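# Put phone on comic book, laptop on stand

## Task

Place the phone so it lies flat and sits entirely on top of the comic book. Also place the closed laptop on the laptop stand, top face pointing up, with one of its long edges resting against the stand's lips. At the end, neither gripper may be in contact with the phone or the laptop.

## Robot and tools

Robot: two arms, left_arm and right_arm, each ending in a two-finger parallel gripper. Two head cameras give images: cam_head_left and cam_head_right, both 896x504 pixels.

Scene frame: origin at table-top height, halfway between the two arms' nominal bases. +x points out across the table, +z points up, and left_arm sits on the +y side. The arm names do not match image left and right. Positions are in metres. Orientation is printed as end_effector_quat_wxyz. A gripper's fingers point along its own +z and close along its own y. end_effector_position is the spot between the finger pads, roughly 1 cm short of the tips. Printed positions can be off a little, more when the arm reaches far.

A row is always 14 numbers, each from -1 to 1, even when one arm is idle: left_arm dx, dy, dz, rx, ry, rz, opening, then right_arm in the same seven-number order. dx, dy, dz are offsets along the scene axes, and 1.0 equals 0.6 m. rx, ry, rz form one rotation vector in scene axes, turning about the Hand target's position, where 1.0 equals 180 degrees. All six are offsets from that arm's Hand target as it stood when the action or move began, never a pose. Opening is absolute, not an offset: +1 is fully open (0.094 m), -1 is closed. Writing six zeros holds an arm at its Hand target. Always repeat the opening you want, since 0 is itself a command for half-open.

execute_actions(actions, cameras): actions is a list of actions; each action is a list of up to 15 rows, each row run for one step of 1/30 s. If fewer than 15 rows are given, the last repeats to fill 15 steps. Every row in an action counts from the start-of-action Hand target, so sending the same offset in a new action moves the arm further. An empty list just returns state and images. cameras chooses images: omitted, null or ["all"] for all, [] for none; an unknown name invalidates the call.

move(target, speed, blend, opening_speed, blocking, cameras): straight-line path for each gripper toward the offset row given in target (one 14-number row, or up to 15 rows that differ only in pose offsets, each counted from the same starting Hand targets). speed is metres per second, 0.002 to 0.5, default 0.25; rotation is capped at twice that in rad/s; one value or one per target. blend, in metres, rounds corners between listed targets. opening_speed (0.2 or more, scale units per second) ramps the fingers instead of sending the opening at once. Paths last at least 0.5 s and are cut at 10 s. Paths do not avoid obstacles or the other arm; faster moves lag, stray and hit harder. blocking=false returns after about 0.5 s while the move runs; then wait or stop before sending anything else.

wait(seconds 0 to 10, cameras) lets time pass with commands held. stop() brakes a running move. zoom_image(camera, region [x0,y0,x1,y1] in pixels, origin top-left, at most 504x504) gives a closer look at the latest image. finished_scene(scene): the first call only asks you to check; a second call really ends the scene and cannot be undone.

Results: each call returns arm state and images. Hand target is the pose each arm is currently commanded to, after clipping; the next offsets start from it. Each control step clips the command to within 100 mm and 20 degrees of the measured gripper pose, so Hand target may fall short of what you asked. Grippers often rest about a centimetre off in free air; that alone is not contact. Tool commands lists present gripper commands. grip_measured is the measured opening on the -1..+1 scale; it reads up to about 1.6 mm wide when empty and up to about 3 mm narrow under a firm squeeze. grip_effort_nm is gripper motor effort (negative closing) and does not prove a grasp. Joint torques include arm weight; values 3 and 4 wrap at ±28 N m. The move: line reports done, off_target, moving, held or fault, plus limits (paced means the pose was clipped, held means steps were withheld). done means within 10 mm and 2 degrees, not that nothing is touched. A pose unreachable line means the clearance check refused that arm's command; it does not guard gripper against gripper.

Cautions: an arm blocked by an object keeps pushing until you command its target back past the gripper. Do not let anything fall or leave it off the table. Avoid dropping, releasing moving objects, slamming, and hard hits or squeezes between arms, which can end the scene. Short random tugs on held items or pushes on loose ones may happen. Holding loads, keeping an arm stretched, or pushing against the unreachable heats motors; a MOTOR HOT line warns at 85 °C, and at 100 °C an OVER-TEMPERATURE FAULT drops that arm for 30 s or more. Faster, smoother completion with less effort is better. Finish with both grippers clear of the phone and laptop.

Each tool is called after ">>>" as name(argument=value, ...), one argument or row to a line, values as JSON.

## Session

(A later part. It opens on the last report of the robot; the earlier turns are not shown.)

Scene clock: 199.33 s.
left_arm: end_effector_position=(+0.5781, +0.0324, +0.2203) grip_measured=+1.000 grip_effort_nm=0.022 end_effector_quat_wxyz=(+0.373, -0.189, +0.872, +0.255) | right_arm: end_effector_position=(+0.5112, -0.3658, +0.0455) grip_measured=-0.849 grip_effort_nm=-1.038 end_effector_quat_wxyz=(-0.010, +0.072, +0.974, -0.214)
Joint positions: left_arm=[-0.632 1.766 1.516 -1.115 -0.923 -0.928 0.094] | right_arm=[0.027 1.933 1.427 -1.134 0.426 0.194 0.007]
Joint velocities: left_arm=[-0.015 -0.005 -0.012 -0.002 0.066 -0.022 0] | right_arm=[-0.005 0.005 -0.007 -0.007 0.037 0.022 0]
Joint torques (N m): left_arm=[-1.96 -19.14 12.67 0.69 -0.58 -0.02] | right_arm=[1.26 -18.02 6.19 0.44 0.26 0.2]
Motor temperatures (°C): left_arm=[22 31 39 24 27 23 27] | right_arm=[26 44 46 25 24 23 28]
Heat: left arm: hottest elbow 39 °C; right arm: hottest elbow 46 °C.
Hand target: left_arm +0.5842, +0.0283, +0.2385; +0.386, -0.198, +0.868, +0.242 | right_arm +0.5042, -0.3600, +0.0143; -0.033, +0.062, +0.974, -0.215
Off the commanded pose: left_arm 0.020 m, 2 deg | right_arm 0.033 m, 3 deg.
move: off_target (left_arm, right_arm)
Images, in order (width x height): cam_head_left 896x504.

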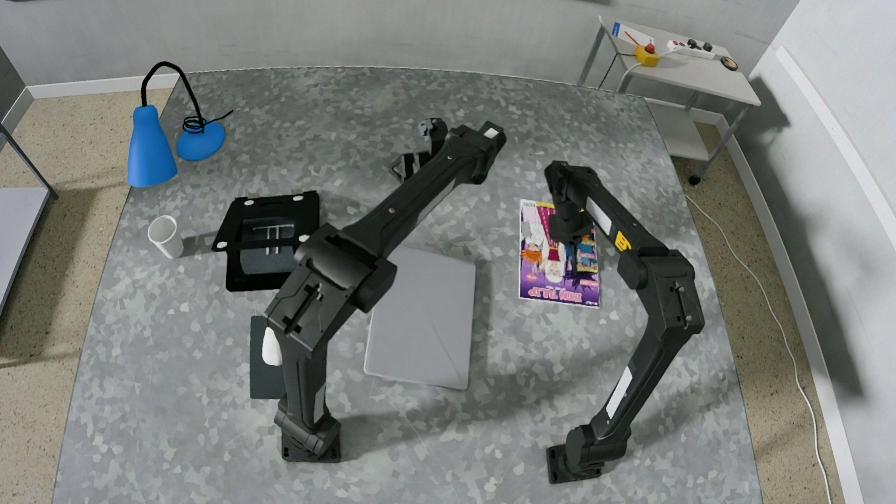

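>>> move(
  target=[0,0,0,0,0,0,1,0.01,-0.008,0.05,0,0.0,0,-0.97],
  speed=0.1,
  cameras=[],
)

>>> move(
  target=[0,0,0,0,0,0,1,0,0,0,0,0.0,0,-0.7],
  opening_speed=0.2,
  cameras=["cam_head_left"],
)

>>> zoom_image(
  camera="cam_head_left",
  region=[540, 210, 620, 290],
)

Scene clock: 204.00 s.
left_arm: end_effector_position=(+0.5781, +0.0324, +0.2203) grip_measured=+1.000 grip_effort_nm=0.022 end_effector_quat_wxyz=(+0.373, -0.189, +0.872, +0.255) | right_arm: end_effector_position=(+0.5039, -0.3663, +0.0463) grip_measured=-0.849 grip_effort_nm=-1.038 end_effector_quat_wxyz=(-0.025, +0.068, +0.974, -0.216)
Joint positions: left_arm=[-0.632 1.766 1.516 -1.115 -0.923 -0.928 0.094] | right_arm=[0.027 1.933 1.427 -1.166 0.428 0.194 0.007]
Joint velocities: left_arm=[0.005 -0.005 0.002 -0.012 0.037 0.007 0] | right_arm=[0.015 -0.005 0.007 -0.002 -0.081 0.022 0]
Joint torques (N m): left_arm=[-1.85 -19.43 12.75 0.72 -0.56 0] | right_arm=[0.73 -19.84 9.76 -0.66 0.22 0.11]
Motor temperatures (°C): left_arm=[22 31 39 24 27 23 27] | right_arm=[26 44 45 25 24 23 28]
Heat: left arm: hottest elbow 39 °C; right arm: hottest elbow 45 °C.
Hand target: left_arm +0.5842, +0.0283, +0.2385; +0.386, -0.198, +0.868, +0.242 | right_arm +0.5103, -0.3645, +0.0444; -0.033, +0.062, +0.974, -0.215
Off the commanded pose: left_arm 0.020 m, 2 deg | right_arm 0.007 m, 1 deg.
move: off_target (left_arm)
No camera images: "cameras" was empty.

Scene clock: 205.63 s.
left_arm: end_effector_position=(+0.5781, +0.0324, +0.2203) grip_measured=+1.000 grip_effort_nm=0.022 end_effector_quat_wxyz=(+0.373, -0.189, +0.872, +0.255) | right_arm: end_effector_position=(+0.5015, -0.3661, +0.0464) grip_measured=-0.702 grip_effort_nm=0.066 end_effector_quat_wxyz=(-0.030, +0.067, +0.974, -0.216)
Joint positions: left_arm=[-0.632 1.766 1.516 -1.115 -0.923 -0.928 0.094] | right_arm=[0.027 1.933 1.427 -1.176 0.426 0.193 0.014]
Joint velocities: left_arm=[-0.015 -0.005 -0.002 -0.012 0.037 -0.051 0] | right_arm=[-0.005 0.005 -0.002 0.002 0.051 -0.022 0]
Joint torques (N m): left_arm=[-2.2 -19.6 12.88 0.55 -0.58 -0.02] | right_arm=[0.73 -19.96 9.66 -0.44 0.28 0.11]
Motor temperatures (°C): left_arm=[22 31 39 24 27 23 27] | right_arm=[26 44 45 25 24 23 28]
Heat: left arm: hottest elbow 39 °C; right arm: hottest elbow 45 °C.
Hand target: left_arm +0.5842, +0.0283, +0.2385; +0.386, -0.198, +0.868, +0.242 | right_arm +0.5103, -0.3645, +0.0444; -0.033, +0.062, +0.974, -0.215
Off the commanded pose: left_arm 0.020 m, 2 deg | right_arm 0.009 m, 1 deg.
move: off_target (left_arm)
Images, in order (width x height): cam_head_left 896x504.

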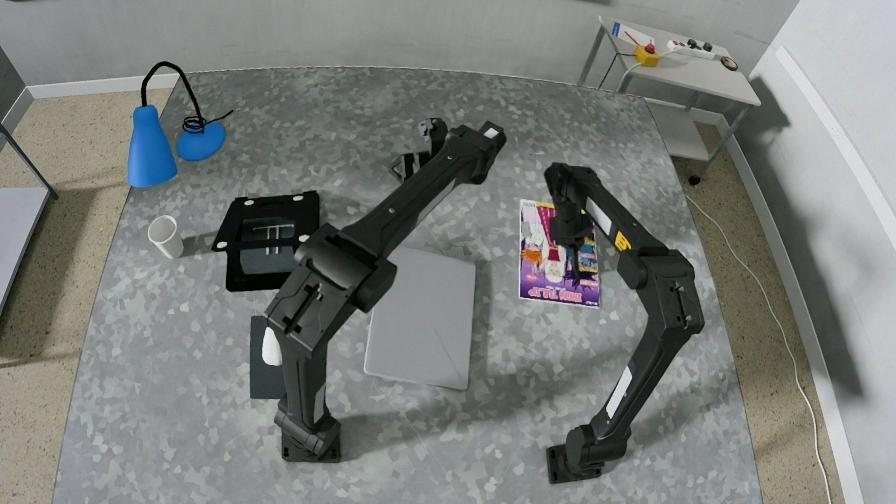

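Scaled by 6.300.

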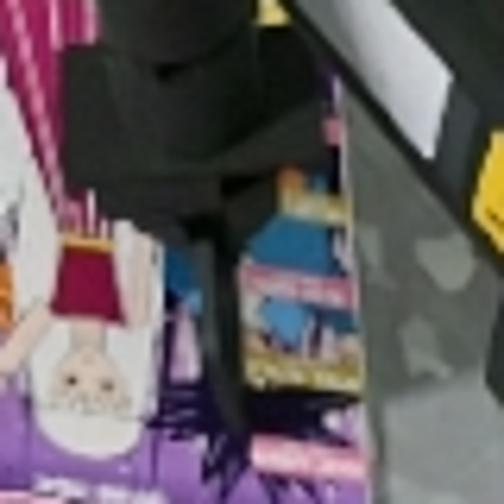

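>>> move(
  target=[0,0,0,0,0,0,1,0,0,0,0,0.0,0,-0.2],
  opening_speed=0.2,
  cameras=["cam_head_left"],
)

>>> zoom_image(
  camera="cam_head_left",
  region=[540, 210, 620, 290],
)

>>> zoom_image(
  camera="cam_head_left",
  region=[490, 160, 650, 320],
)

Scene clock: 210.97 s.
left_arm: end_effector_position=(+0.5781, +0.0324, +0.2203) grip_measured=+1.000 grip_effort_nm=0.022 end_effector_quat_wxyz=(+0.373, -0.189, +0.872, +0.255) | right_arm: end_effector_position=(+0.5015, -0.3661, +0.0464) grip_measured=-0.202 grip_effort_nm=0.056 end_effector_quat_wxyz=(-0.030, +0.067, +0.974, -0.216)
Joint positions: left_arm=[-0.632 1.766 1.516 -1.115 -0.923 -0.928 0.094] | right_arm=[0.027 1.933 1.427 -1.176 0.426 0.193 0.037]
Joint velocities: left_arm=[0.005 -0.005 -0.002 -0.007 0.066 -0.051 0] | right_arm=[-0.024 -0.005 -0.002 -0.007 -0.095 -0.007 -0.001]
Joint torques (N m): left_arm=[-2.02 -20.25 12.77 0.65 -0.59 -0.04] | right_arm=[0.73 -19.9 9.69 -0.4 0.29 0.12]
Motor temperatures (°C): left_arm=[22 31 39 24 27 23 27] | right_arm=[26 45 45 25 24 23 27]
Heat: left arm: hottest elbow 39 °C; right arm: hottest shoulder 45 °C.
Hand target: left_arm +0.5842, +0.0283, +0.2385; +0.386, -0.198, +0.868, +0.242 | right_arm +0.5103, -0.3645, +0.0444; -0.033, +0.062, +0.974, -0.215
Off the commanded pose: left_arm 0.020 m, 2 deg | right_arm 0.009 m, 1 deg.
move: off_target (left_arm)
Images, in order (width x height): cam_head_left 896x504.

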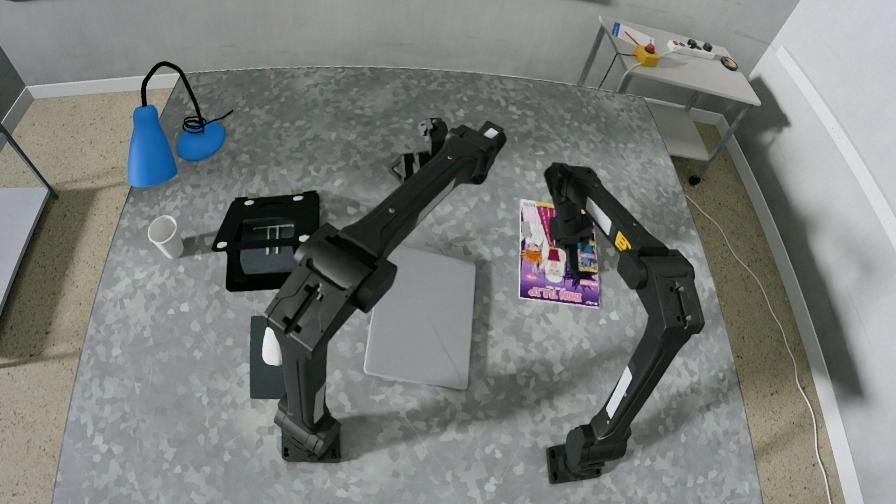

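Scaled by 6.300.

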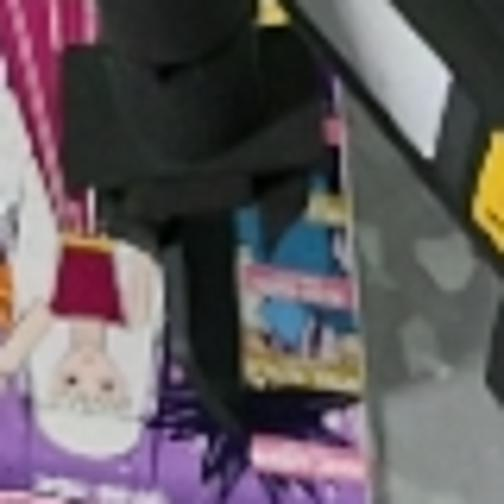

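Scaled by 3.150.

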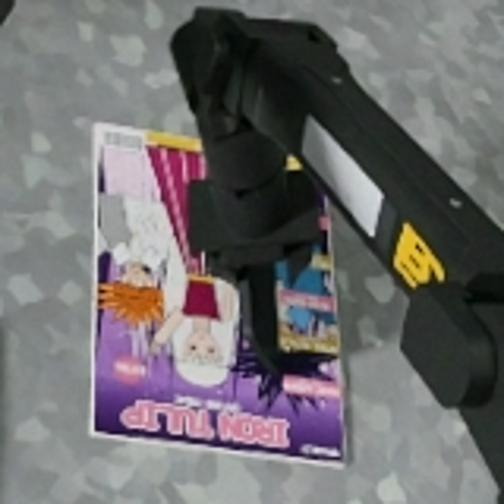

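>>> move(
  target=[0,0,0,0,0,0,1,0,0,0,0,0.0,0,0.4],
  opening_speed=0.25,
  cameras=["cam_head_left"],
)

>>> zoom_image(
  camera="cam_head_left",
  region=[540, 210, 620, 290],
)

Scene clock: 215.37 s.
left_arm: end_effector_position=(+0.5781, +0.0324, +0.2203) grip_measured=+1.000 grip_effort_nm=0.022 end_effector_quat_wxyz=(+0.373, -0.189, +0.872, +0.255) | right_arm: end_effector_position=(+0.5015, -0.3661, +0.0464) grip_measured=+0.398 grip_effort_nm=0.066 end_effector_quat_wxyz=(-0.030, +0.067, +0.974, -0.216)
Joint positions: left_arm=[-0.632 1.766 1.516 -1.115 -0.923 -0.928 0.094] | right_arm=[0.027 1.933 1.427 -1.176 0.426 0.193 0.066]
Joint velocities: left_arm=[-0.005 0.005 0.007 -0.002 0.022 -0.022 0] | right_arm=[-0.024 0.005 -0.017 -0.002 -0.051 0.022 0.001]
Joint torques (N m): left_arm=[-0.73 -18.96 12.64 0.81 -0.62 -0.02] | right_arm=[0.73 -19.84 9.72 -0.43 0.29 0.12]
Motor temperatures (°C): left_arm=[22 31 39 24 27 23 27] | right_arm=[26 45 45 25 24 23 27]
Heat: left arm: hottest elbow 39 °C; right arm: hottest shoulder 45 °C.
Hand target: left_arm +0.5842, +0.0283, +0.2385; +0.386, -0.198, +0.868, +0.242 | right_arm +0.5103, -0.3645, +0.0444; -0.033, +0.062, +0.974, -0.215
Off the commanded pose: left_arm 0.020 m, 2 deg | right_arm 0.009 m, 1 deg.
move: off_target (left_arm)
Images, in order (width x height): cam_head_left 896x504.

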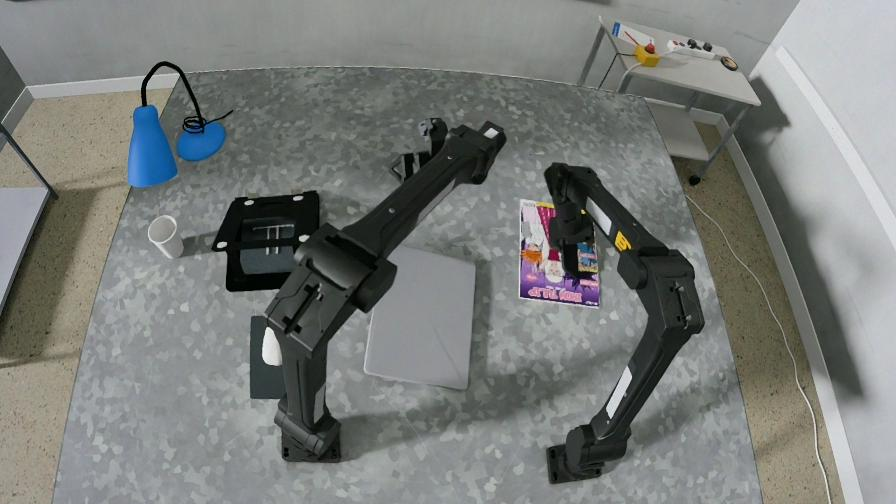

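Scaled by 6.300.

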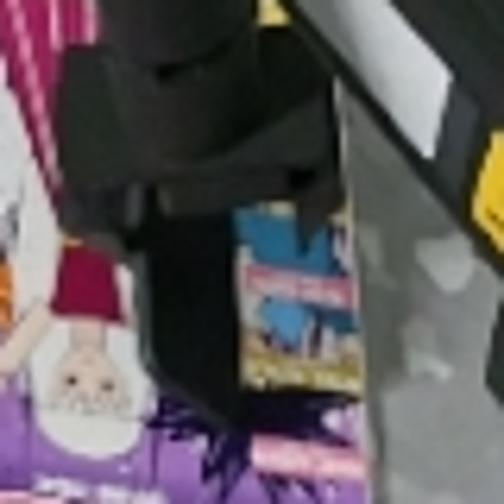

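>>> move(
  target=[0,0,0,0,0,0,1,0,0,0,0,0.0,0,1],
  opening_speed=0.25,
  cameras=["cam_head_left"],
)

>>> zoom_image(
  camera="cam_head_left",
  region=[540, 210, 620, 290],
)

Scene clock: 221.13 s.
left_arm: end_effector_position=(+0.5781, +0.0324, +0.2203) grip_measured=+1.000 grip_effort_nm=0.022 end_effector_quat_wxyz=(+0.373, -0.189, +0.872, +0.255) | right_arm: end_effector_position=(+0.5015, -0.3660, +0.0464) grip_measured=+0.998 grip_effort_nm=0.071 end_effector_quat_wxyz=(-0.030, +0.067, +0.974, -0.216)
Joint positions: left_arm=[-0.632 1.766 1.516 -1.115 -0.923 -0.928 0.094] | right_arm=[0.027 1.933 1.427 -1.176 0.426 0.193 0.094]
Joint velocities: left_arm=[0.005 -0.015 -0.002 0.012 0.051 -0.007 0] | right_arm=[-0.005 -0.005 -0.007 -0.002 0.037 -0.051 0]
Joint torques (N m): left_arm=[-1.2 -19.37 12.83 0.83 -0.57 -0.01] | right_arm=[0.67 -19.37 9.76 -0.42 0.3 0.12]
Motor temperatures (°C): left_arm=[22 31 39 24 27 23 27] | right_arm=[26 45 45 25 24 23 27]
Heat: left arm: hottest elbow 39 °C; right arm: hottest shoulder 45 °C.
Hand target: left_arm +0.5842, +0.0283, +0.2385; +0.386, -0.198, +0.868, +0.242 | right_arm +0.5103, -0.3644, +0.0444; -0.033, +0.062, +0.974, -0.215
Off the commanded pose: left_arm 0.020 m, 2 deg | right_arm 0.009 m, 1 deg.
move: off_target (left_arm)
Images, in order (width x height): cam_head_left 896x504.

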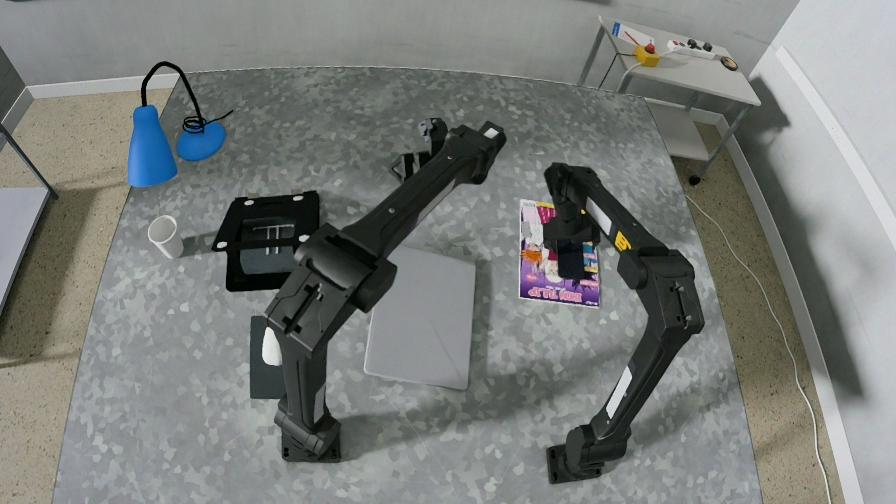

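Scaled by 6.300.

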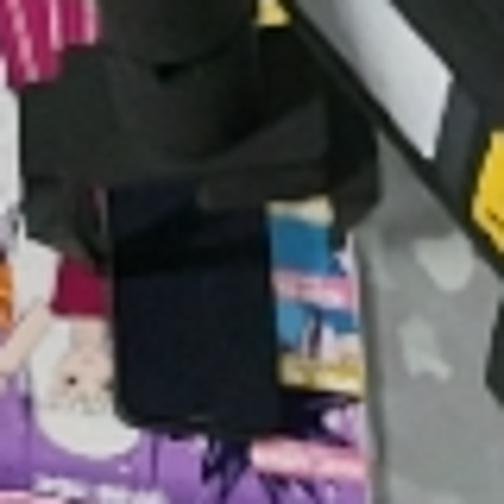

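>>> move(
  target=[
    [0,0,0,0,0,0,1,0,0.015,0.04,0,0.0,0,1],
    [0,0,0,0,0,0,1,0,0.07,0.16,0,0.0,0,1],
  ],
  speed=0.08,
  cameras=["cam_head_left"],
)

>>> zoom_image(
  camera="cam_head_left",
  region=[500, 190, 620, 310],
)

Scene clock: 227.40 s.
left_arm: end_effector_position=(+0.5781, +0.0324, +0.2203) grip_measured=+1.000 grip_effort_nm=0.022 end_effector_quat_wxyz=(+0.373, -0.189, +0.872, +0.255) | right_arm: end_effector_position=(+0.4936, -0.3285, +0.1153) grip_measured=+0.999 grip_effort_nm=0.061 end_effector_quat_wxyz=(-0.062, +0.057, +0.972, -0.221)
Joint positions: left_arm=[-0.632 1.766 1.516 -1.115 -0.923 -0.928 0.094] | right_arm=[0.097 1.89 1.55 -1.438 0.416 0.263 0.094]
Joint velocities: left_arm=[-0.005 0.005 0.002 -0.002 -0.081 -0.022 0] | right_arm=[-0.005 -0.005 -0.017 -0.012 -0.022 -0.007 -0.001]
Joint torques (N m): left_arm=[-1.38 -19.25 12.68 0.73 -0.59 -0.02] | right_arm=[1.26 -23.41 12.04 -0.69 0.22 0.22]
Motor temperatures (°C): left_arm=[22 31 39 24 27 23 27] | right_arm=[26 45 45 25 24 23 27]
Heat: left arm: hottest elbow 39 °C; right arm: hottest shoulder 45 °C.
Hand target: left_arm +0.5842, +0.0283, +0.2385; +0.386, -0.198, +0.868, +0.242 | right_arm +0.5111, -0.3208, +0.1397; -0.033, +0.062, +0.974, -0.215
Off the commanded pose: left_arm 0.020 m, 2 deg | right_arm 0.031 m, 3 deg.
move: off_target (left_arm, right_arm)
Images, in order (width x height): cam_head_left 896x504.

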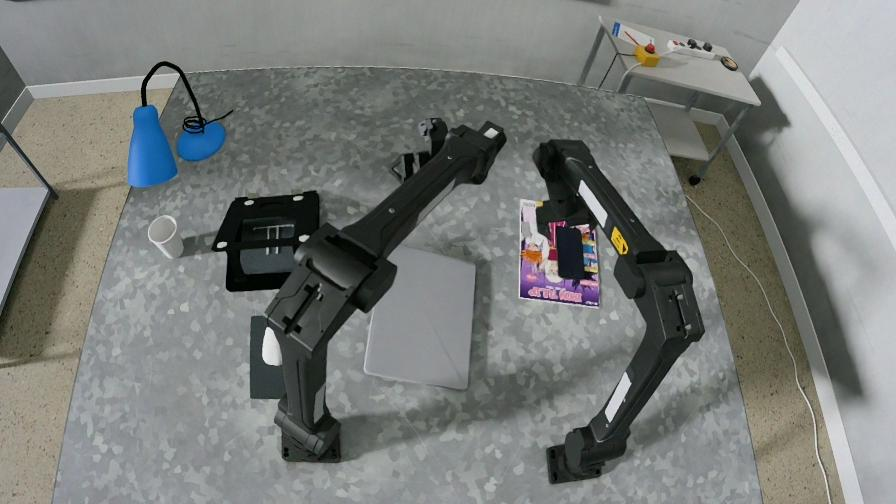

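Scaled by 4.200.

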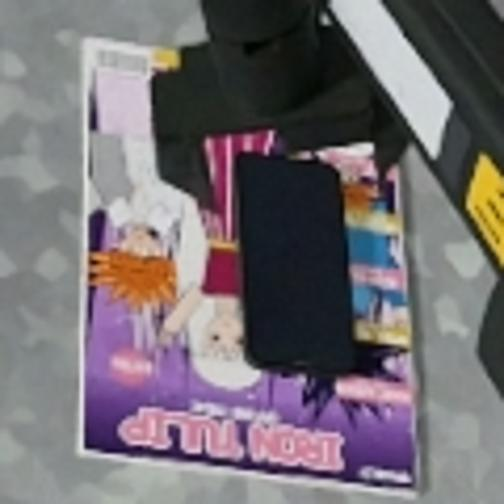

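>>> move(
  target=[0,0,0,0,0,0,1,-0.05,-0.1,0.15,0.15,0.0,0,1],
  speed=0.15,
)

>>> zoom_image(
  camera="cam_head_left",
  region=[340, 230, 500, 410],
)

>>> zoom_image(
  camera="cam_head_right",
  region=[340, 230, 500, 410],
)

Scene clock: 237.63 s.
left_arm: end_effector_position=(+0.5781, +0.0324, +0.2203) grip_measured=+1.000 grip_effort_nm=0.022 end_effector_quat_wxyz=(+0.373, -0.189, +0.872, +0.255) | right_arm: end_effector_position=(+0.4685, -0.3743, +0.2047) grip_measured=+0.999 grip_effort_nm=0.066 end_effector_quat_wxyz=(-0.073, +0.052, +0.996, +0.018)
Joint positions: left_arm=[-0.632 1.766 1.516 -1.115 -0.923 -0.928 0.094] | right_arm=[-0.138 1.754 1.642 -1.607 -0.025 -0.031 0.094]
Joint velocities: left_arm=[0.005 -0.005 -0.007 -0.012 -0.037 0.022 0] | right_arm=[0.005 -0.005 -0.002 -0.007 -0.022 -0.007 -0.001]
Joint torques (N m): left_arm=[-1.44 -19.49 12.7 0.58 -0.6 -0.03] | right_arm=[-0.03 -21.13 12.72 -0.47 -0.08 0.11]
Motor temperatures (°C): left_arm=[22 31 39 24 27 23 27] | right_arm=[26 45 46 25 24 23 27]
Heat: left arm: hottest elbow 39 °C; right arm: hottest elbow 46 °C.
Hand target: left_arm +0.5842, +0.0283, +0.2385; +0.386, -0.198, +0.868, +0.242 | right_arm +0.4819, -0.3798, +0.2317; -0.042, +0.052, +0.998, +0.018
Off the commanded pose: left_arm 0.020 m, 2 deg | right_arm 0.029 m, 3 deg.
move: off_target (left_arm, right_arm)

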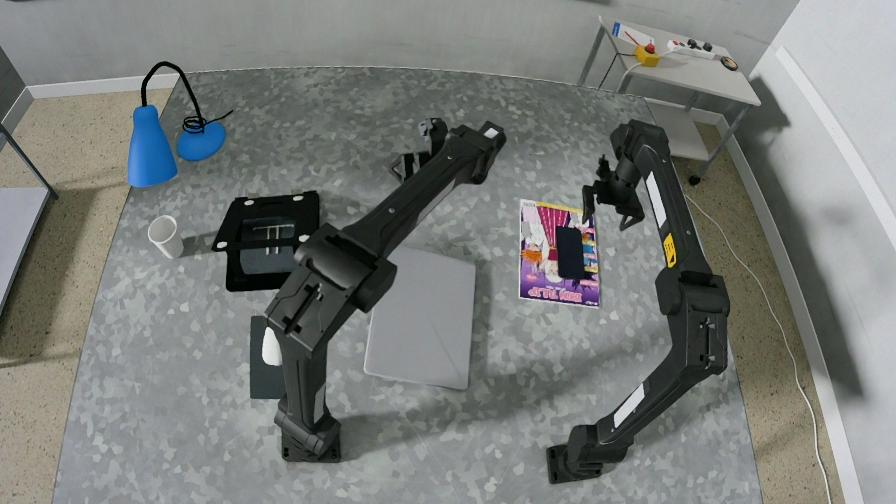

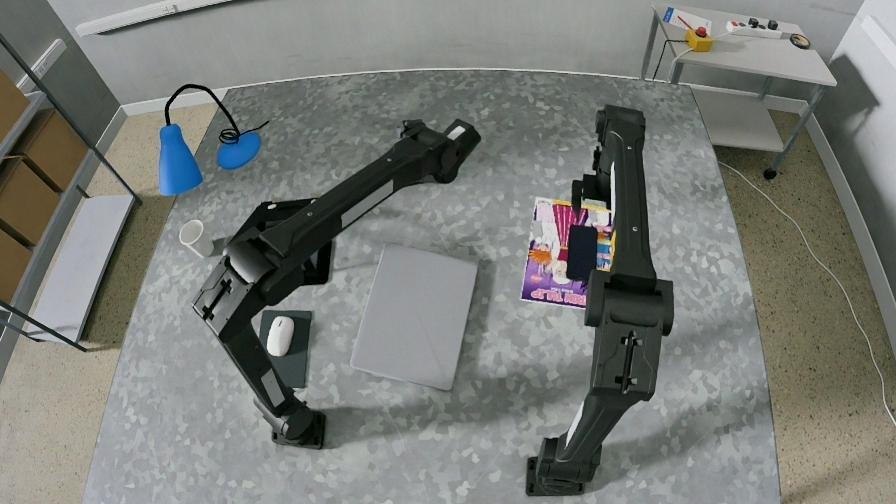

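Scaled by 2.800.

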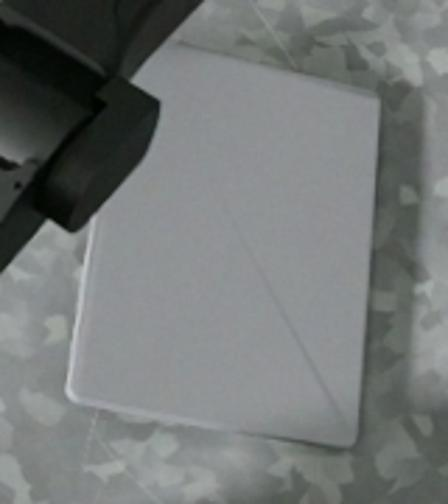

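Scaled by 2.800.

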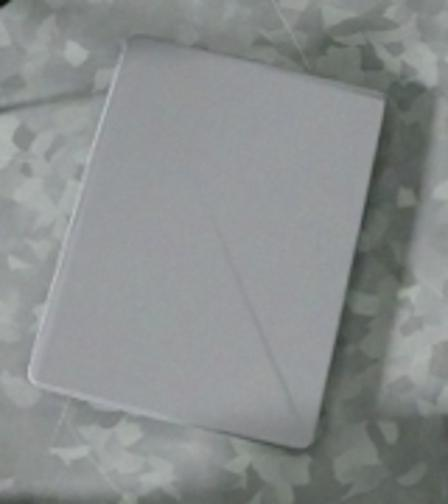

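>>> move(
  target=[
    [-0.15,0.2,0.08,0,0,0,1,0,0,0,0,0,0,0],
    [-0.3,0.45,0.12,0,0,0,1,0,0,0,0,0,0,0],
  ],
  speed=0.2,
  blend=0.05,
)

>>> zoom_image(
  camera="cam_head_left",
  region=[350, 225, 430, 305],
)

>>> zoom_image(
  camera="cam_head_left",
  region=[350, 335, 430, 405],
)

>>> zoom_image(
  camera="cam_head_right",
  region=[340, 335, 420, 405],
)

>>> zoom_image(
  camera="cam_head_left",
  region=[420, 235, 500, 305],
)

Scene clock: 278.57 s.
left_arm: end_effector_position=(+0.4091, +0.2954, +0.3136) grip_measured=+1.000 grip_effort_nm=0.022 end_effector_quat_wxyz=(+0.380, -0.195, +0.871, +0.244) | right_arm: end_effector_position=(+0.4684, -0.3742, +0.2047) grip_measured=+0.001 grip_effort_nm=-0.081 end_effector_quat_wxyz=(-0.073, +0.051, +0.996, +0.019)
Joint positions: left_arm=[-0.189 0.945 0.935 -0.893 -0.715 -0.343 0.094] | right_arm=[-0.138 1.754 1.642 -1.607 -0.025 -0.032 0.047]
Joint velocities: left_arm=[-0.005 -0.005 0.007 -0.012 0.051 -0.022 0] | right_arm=[0.005 -0.005 -0.017 0.002 0.066 0.007 -0.001]
Joint torques (N m): left_arm=[0.03 -7.06 10.36 1.76 -0.29 0.11] | right_arm=[-0.03 -21.25 12.74 -0.47 -0.07 0.09]
Motor temperatures (°C): left_arm=[22 31 39 24 27 23 27] | right_arm=[26 42 50 25 24 23 26]
Heat: left arm: hottest elbow 39 °C; right arm: hottest elbow 50 °C.
Hand target: left_arm +0.4080, +0.3003, +0.3147; +0.385, -0.199, +0.868, +0.244 | right_arm +0.4819, -0.3798, +0.2317; -0.042, +0.052, +0.998, +0.018
Off the commanded pose: left_arm 0.006 m, 1 deg | right_arm 0.031 m, 4 deg.
move: off_target (right_arm)

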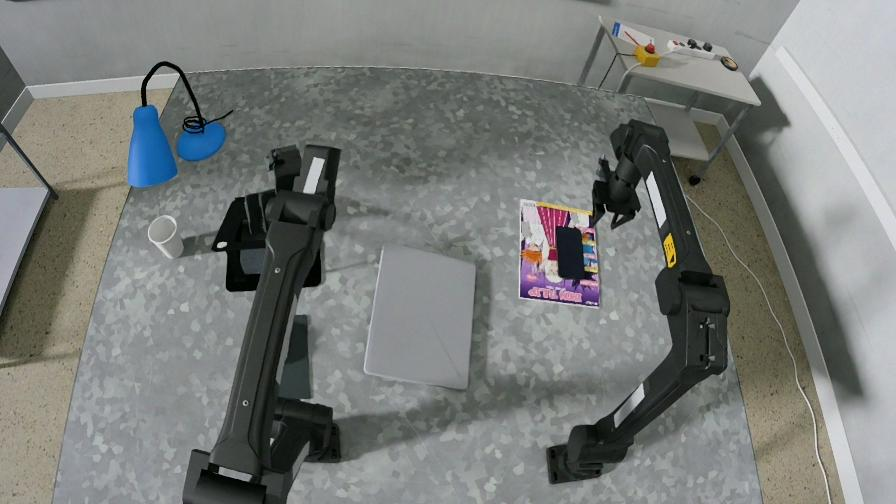

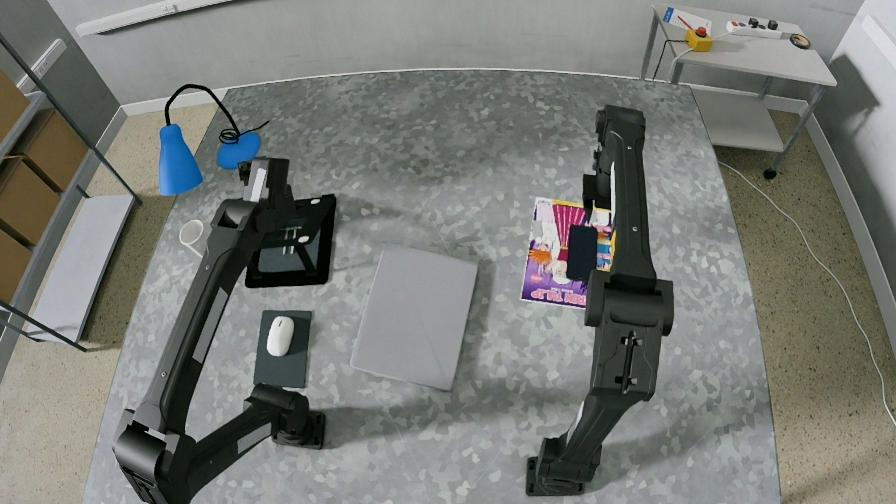

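Scaled by 6.300.

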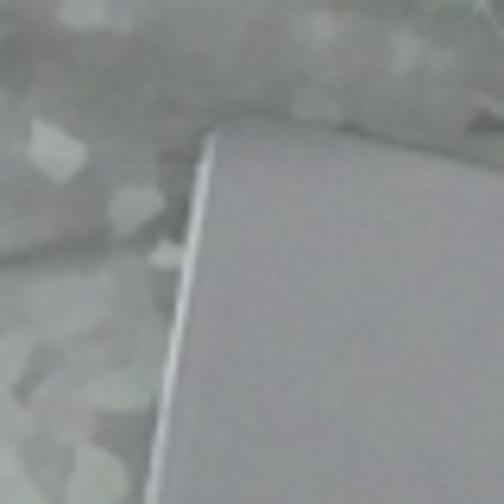

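Scaled by 6.300.

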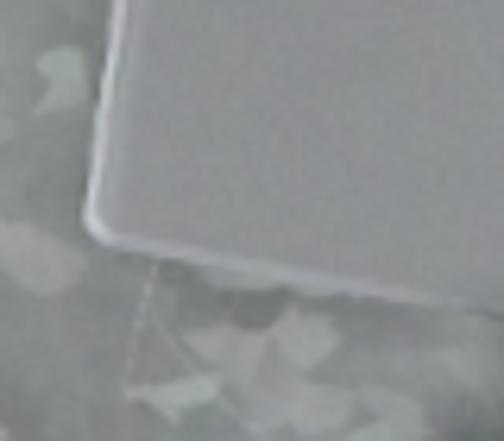

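Scaled by 6.300.

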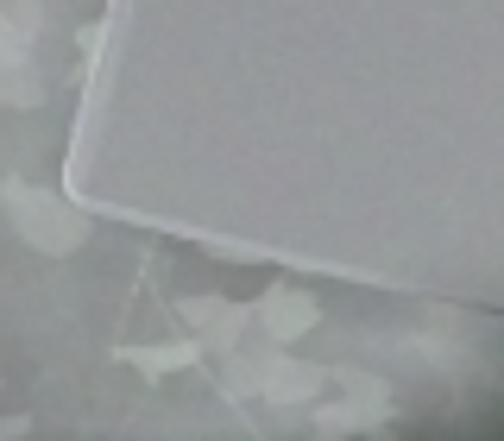

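Scaled by 6.300.

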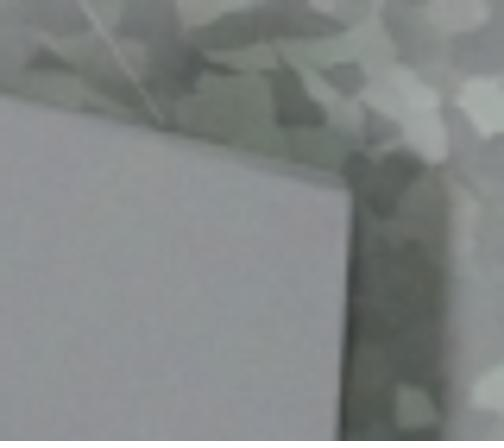

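>>> zoom_image(
  camera="cam_head_left",
  region=[430, 350, 510, 420],
)

>>> zoom_image(
  camera="cam_head_right",
  region=[415, 350, 495, 420],
)

>>> zoom_image(
  camera="cam_head_right",
  region=[420, 235, 500, 305],
)

>>> zoom_image(
  camera="cam_head_right",
  region=[350, 225, 430, 305],
)

Scaled by 6.300.

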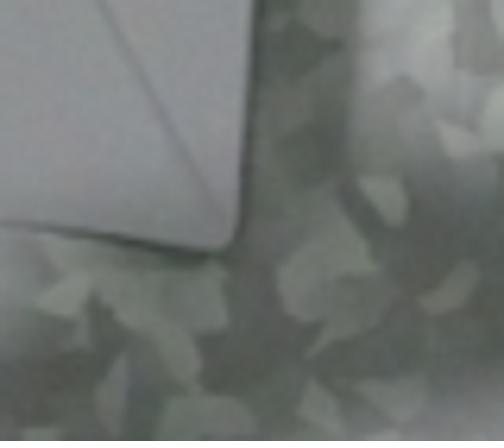

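Scaled by 6.300.

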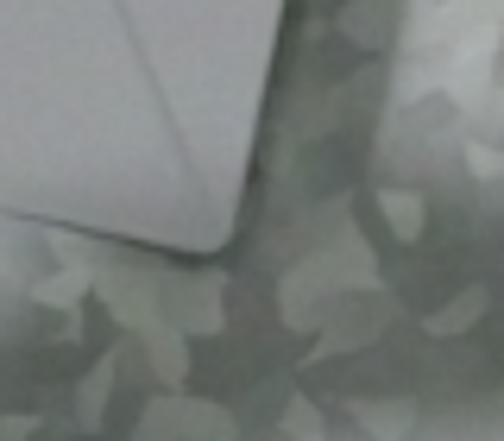

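Scaled by 6.300.

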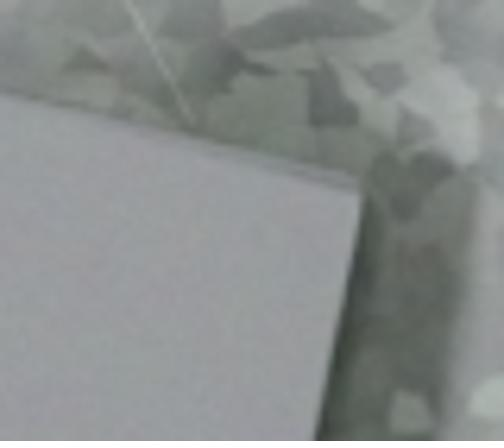

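Scaled by 6.300.

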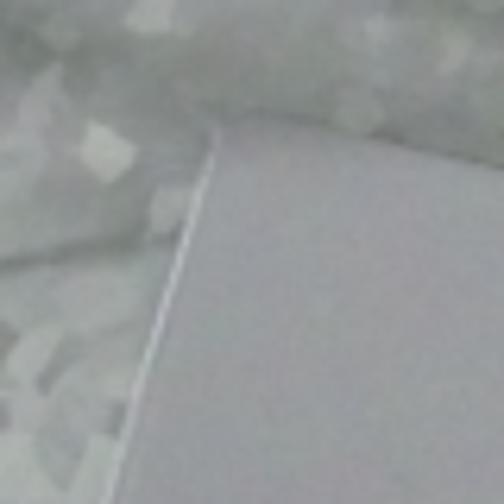

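>>> zoom_image(
  camera="cam_head_left",
  region=[360, 230, 410, 280],
)

>>> zoom_image(
  camera="cam_head_right",
  region=[360, 230, 410, 280],
)

>>> zoom_image(
  camera="cam_head_left",
  region=[345, 290, 405, 350],
)

>>> zoom_image(
  camera="cam_head_right",
  region=[345, 290, 405, 350],
)

Scaled by 10.080.

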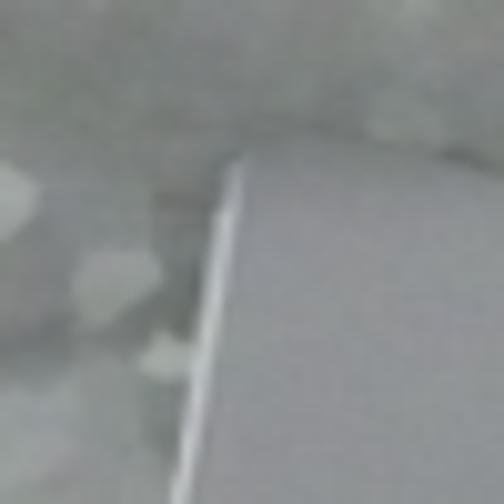

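Scaled by 10.080.

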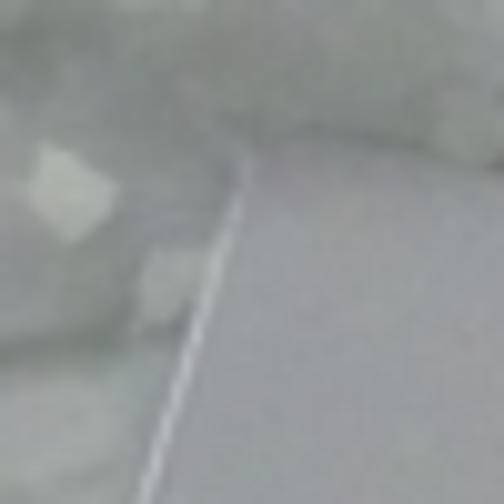

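Scaled by 8.400.

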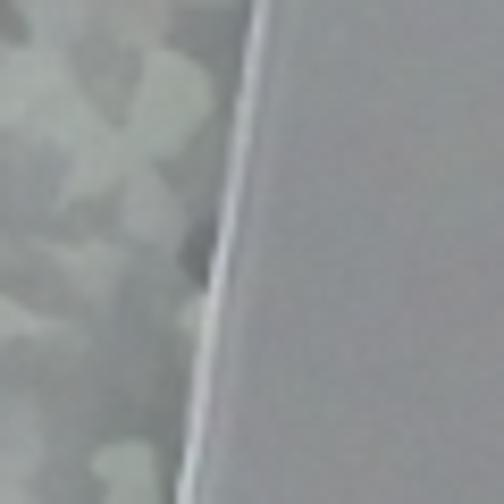

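Scaled by 8.400.

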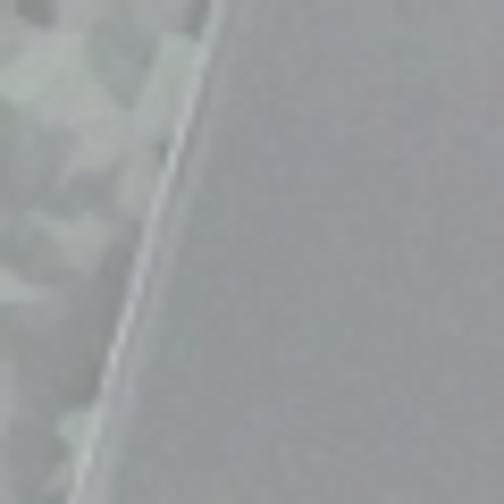

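>>> zoom_image(
  camera="cam_head_left",
  region=[440, 290, 500, 350],
)

>>> zoom_image(
  camera="cam_head_right",
  region=[440, 290, 500, 350],
)

>>> zoom_image(
  camera="cam_head_left",
  region=[345, 345, 405, 405],
)

>>> zoom_image(
  camera="cam_head_right",
  region=[335, 345, 395, 405],
)

Scaled by 8.400.

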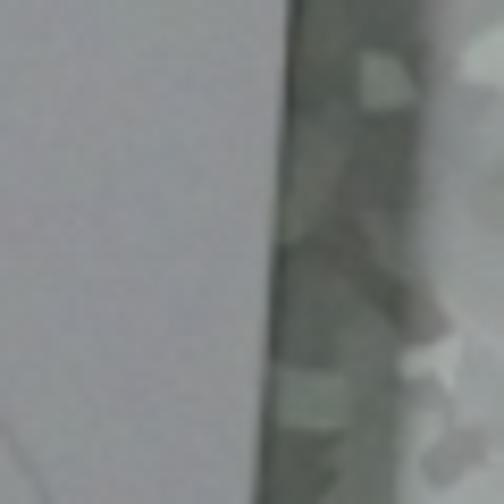

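Scaled by 8.400.

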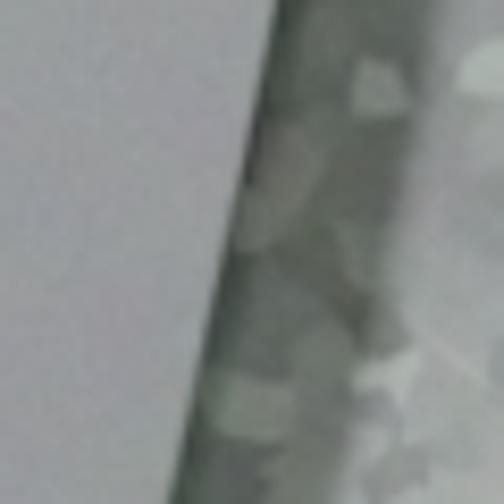

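Scaled by 8.400.

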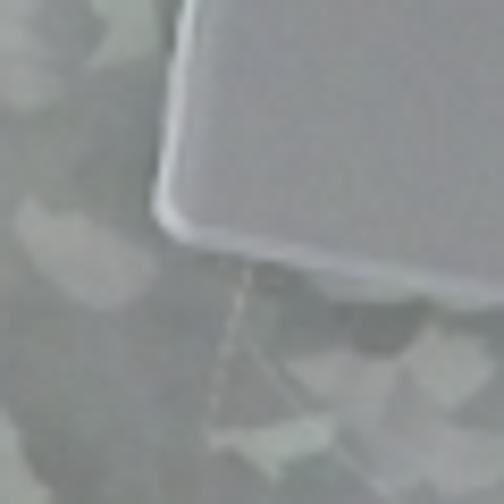

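Scaled by 8.400.

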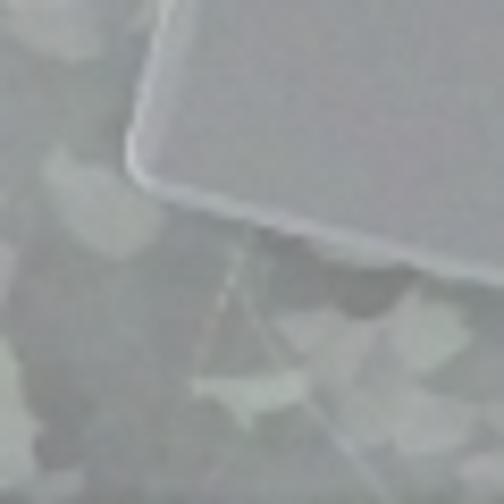

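>>> move(
  target=[-0.097,-0.13,-0.19,-0.58,0.0454,-0.253,0,0,0,0,0,0,0,0],
  speed=0.2,
)

Scene clock: 378.30 s.
left_arm: end_effector_position=(+0.3483, +0.2195, +0.2017) grip_measured=+0.002 grip_effort_nm=-0.081 end_effector_quat_wxyz=(+0.095, -0.110, +0.769, -0.622) | right_arm: end_effector_position=(+0.4684, -0.3742, +0.2047) grip_measured=+0.001 grip_effort_nm=-0.085 end_effector_quat_wxyz=(-0.073, +0.051, +0.996, +0.019)
Joint positions: left_arm=[0.449 1.436 0.817 -1.667 1.292 0.745 0.047] | right_arm=[-0.138 1.754 1.642 -1.607 -0.025 -0.032 0.047]
Joint velocities: left_arm=[0.005 -0.005 -0.002 -0.002 0.051 0.022 0] | right_arm=[-0.005 0.005 0.002 0.007 0.066 -0.007 -0.001]
Joint torques (N m): left_arm=[-0.73 -9.82 6.11 -1.35 0.52 0.16] | right_arm=[-0.03 -21.19 12.72 -0.47 -0.07 0.09]
Motor temperatures (°C): left_arm=[22 27 39 24 27 23 26] | right_arm=[26 42 53 25 24 23 26]
Heat: left arm: hottest elbow 39 °C; right arm: hottest elbow 53 °C.
Hand target: left_arm +0.3446, +0.2216, +0.1988; +0.072, -0.100, +0.752, -0.648 | right_arm +0.4819, -0.3798, +0.2317; -0.042, +0.052, +0.998, +0.018
Off the commanded pose: left_arm 0.003 m, 4 deg | right_arm 0.031 m, 4 deg.
joint sent to its limit (left arm) — joint 4 (wrist pitch), lower limit. The joint targets are off in position and orientation.
move: off_target (left_arm, right_arm)

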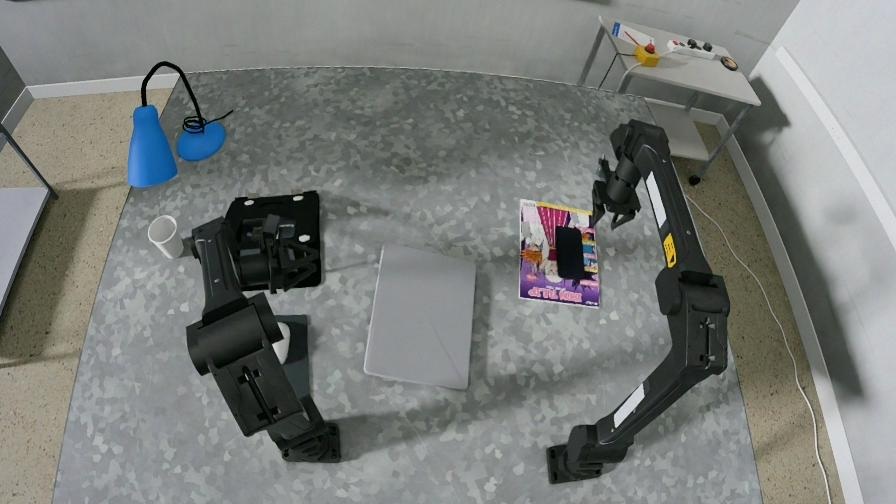

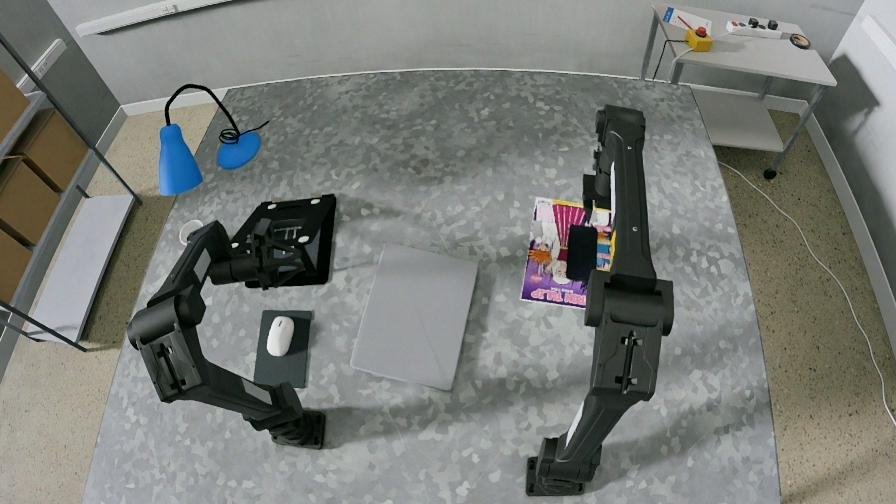

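>>> execute_actions(
  actions=[],
)

Scene clock: 397.00 s.
left_arm: end_effector_position=(+0.3483, +0.2195, +0.2017) grip_measured=+0.002 grip_effort_nm=-0.081 end_effector_quat_wxyz=(+0.095, -0.109, +0.769, -0.622) | right_arm: end_effector_position=(+0.4684, -0.3742, +0.2047) grip_measured=+0.001 grip_effort_nm=-0.076 end_effector_quat_wxyz=(-0.073, +0.051, +0.996, +0.019)
Joint positions: left_arm=[0.449 1.436 0.817 -1.667 1.292 0.746 0.047] | right_arm=[-0.138 1.754 1.642 -1.607 -0.025 -0.032 0.047]
Joint velocities: left_arm=[-0.005 -0.005 -0.017 -0.007 -0.051 -0.022 0] | right_arm=[-0.015 -0.005 -0.002 -0.002 -0.022 0.037 0]
Joint torques (N m): left_arm=[-1.08 -9.29 6.2 -1.05 0.49 0.23] | right_arm=[0.03 -21.19 12.71 -0.44 -0.07 0.09]
Motor temperatures (°C): left_arm=[22 27 38 24 27 23 26] | right_arm=[26 42 54 25 24 23 26]
Heat: left arm: hottest elbow 38 °C; right arm: hottest elbow 54 °C.
Hand target: left_arm +0.3447, +0.2216, +0.1988; +0.072, -0.100, +0.752, -0.648 | right_arm +0.4819, -0.3798, +0.2317; -0.042, +0.052, +0.998, +0.018
Tool commands: left_gripper/opening=+0.0 right_gripper/opening=+0.0
Off the commanded pose: left_arm 0.003 m, 4 deg | right_arm 0.031 m, 4 deg.

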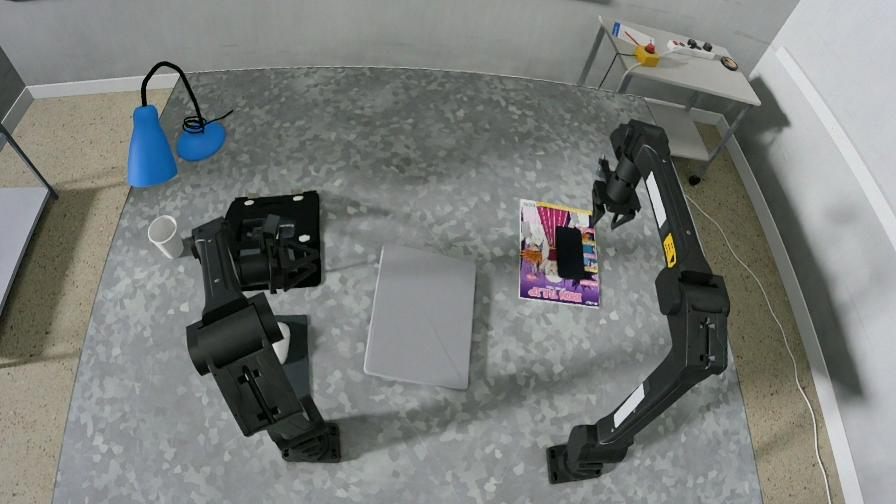

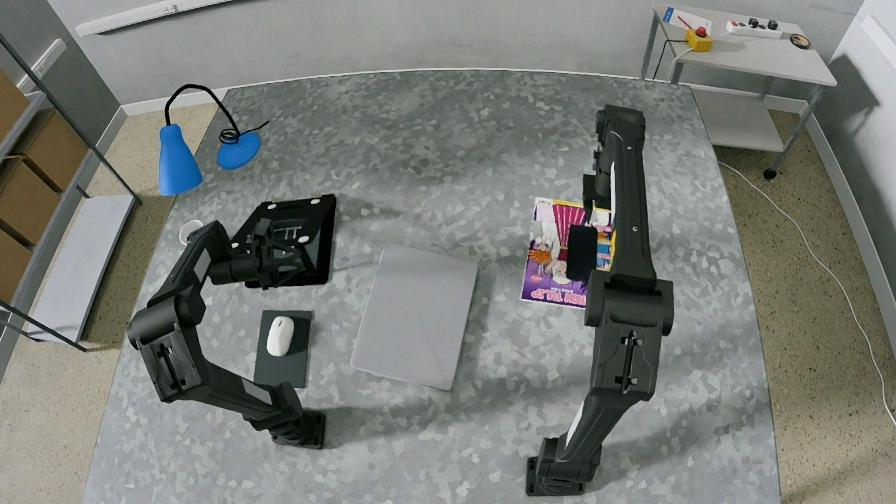

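>>> zoom_image(
  camera="cam_head_right",
  region=[200, 180, 400, 400],
)

>>> zoom_image(
  camera="cam_head_left",
  region=[200, 180, 400, 400],
)

Scaled by 2.291.

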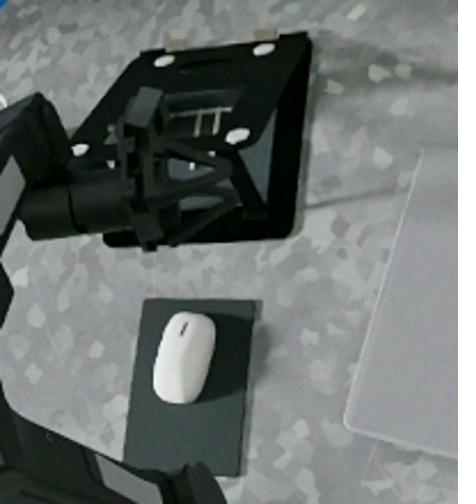

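Scaled by 2.291.

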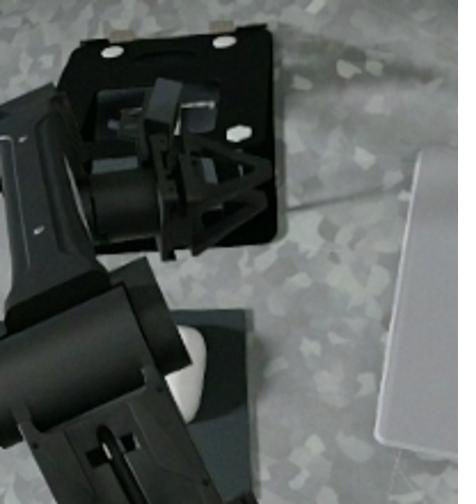

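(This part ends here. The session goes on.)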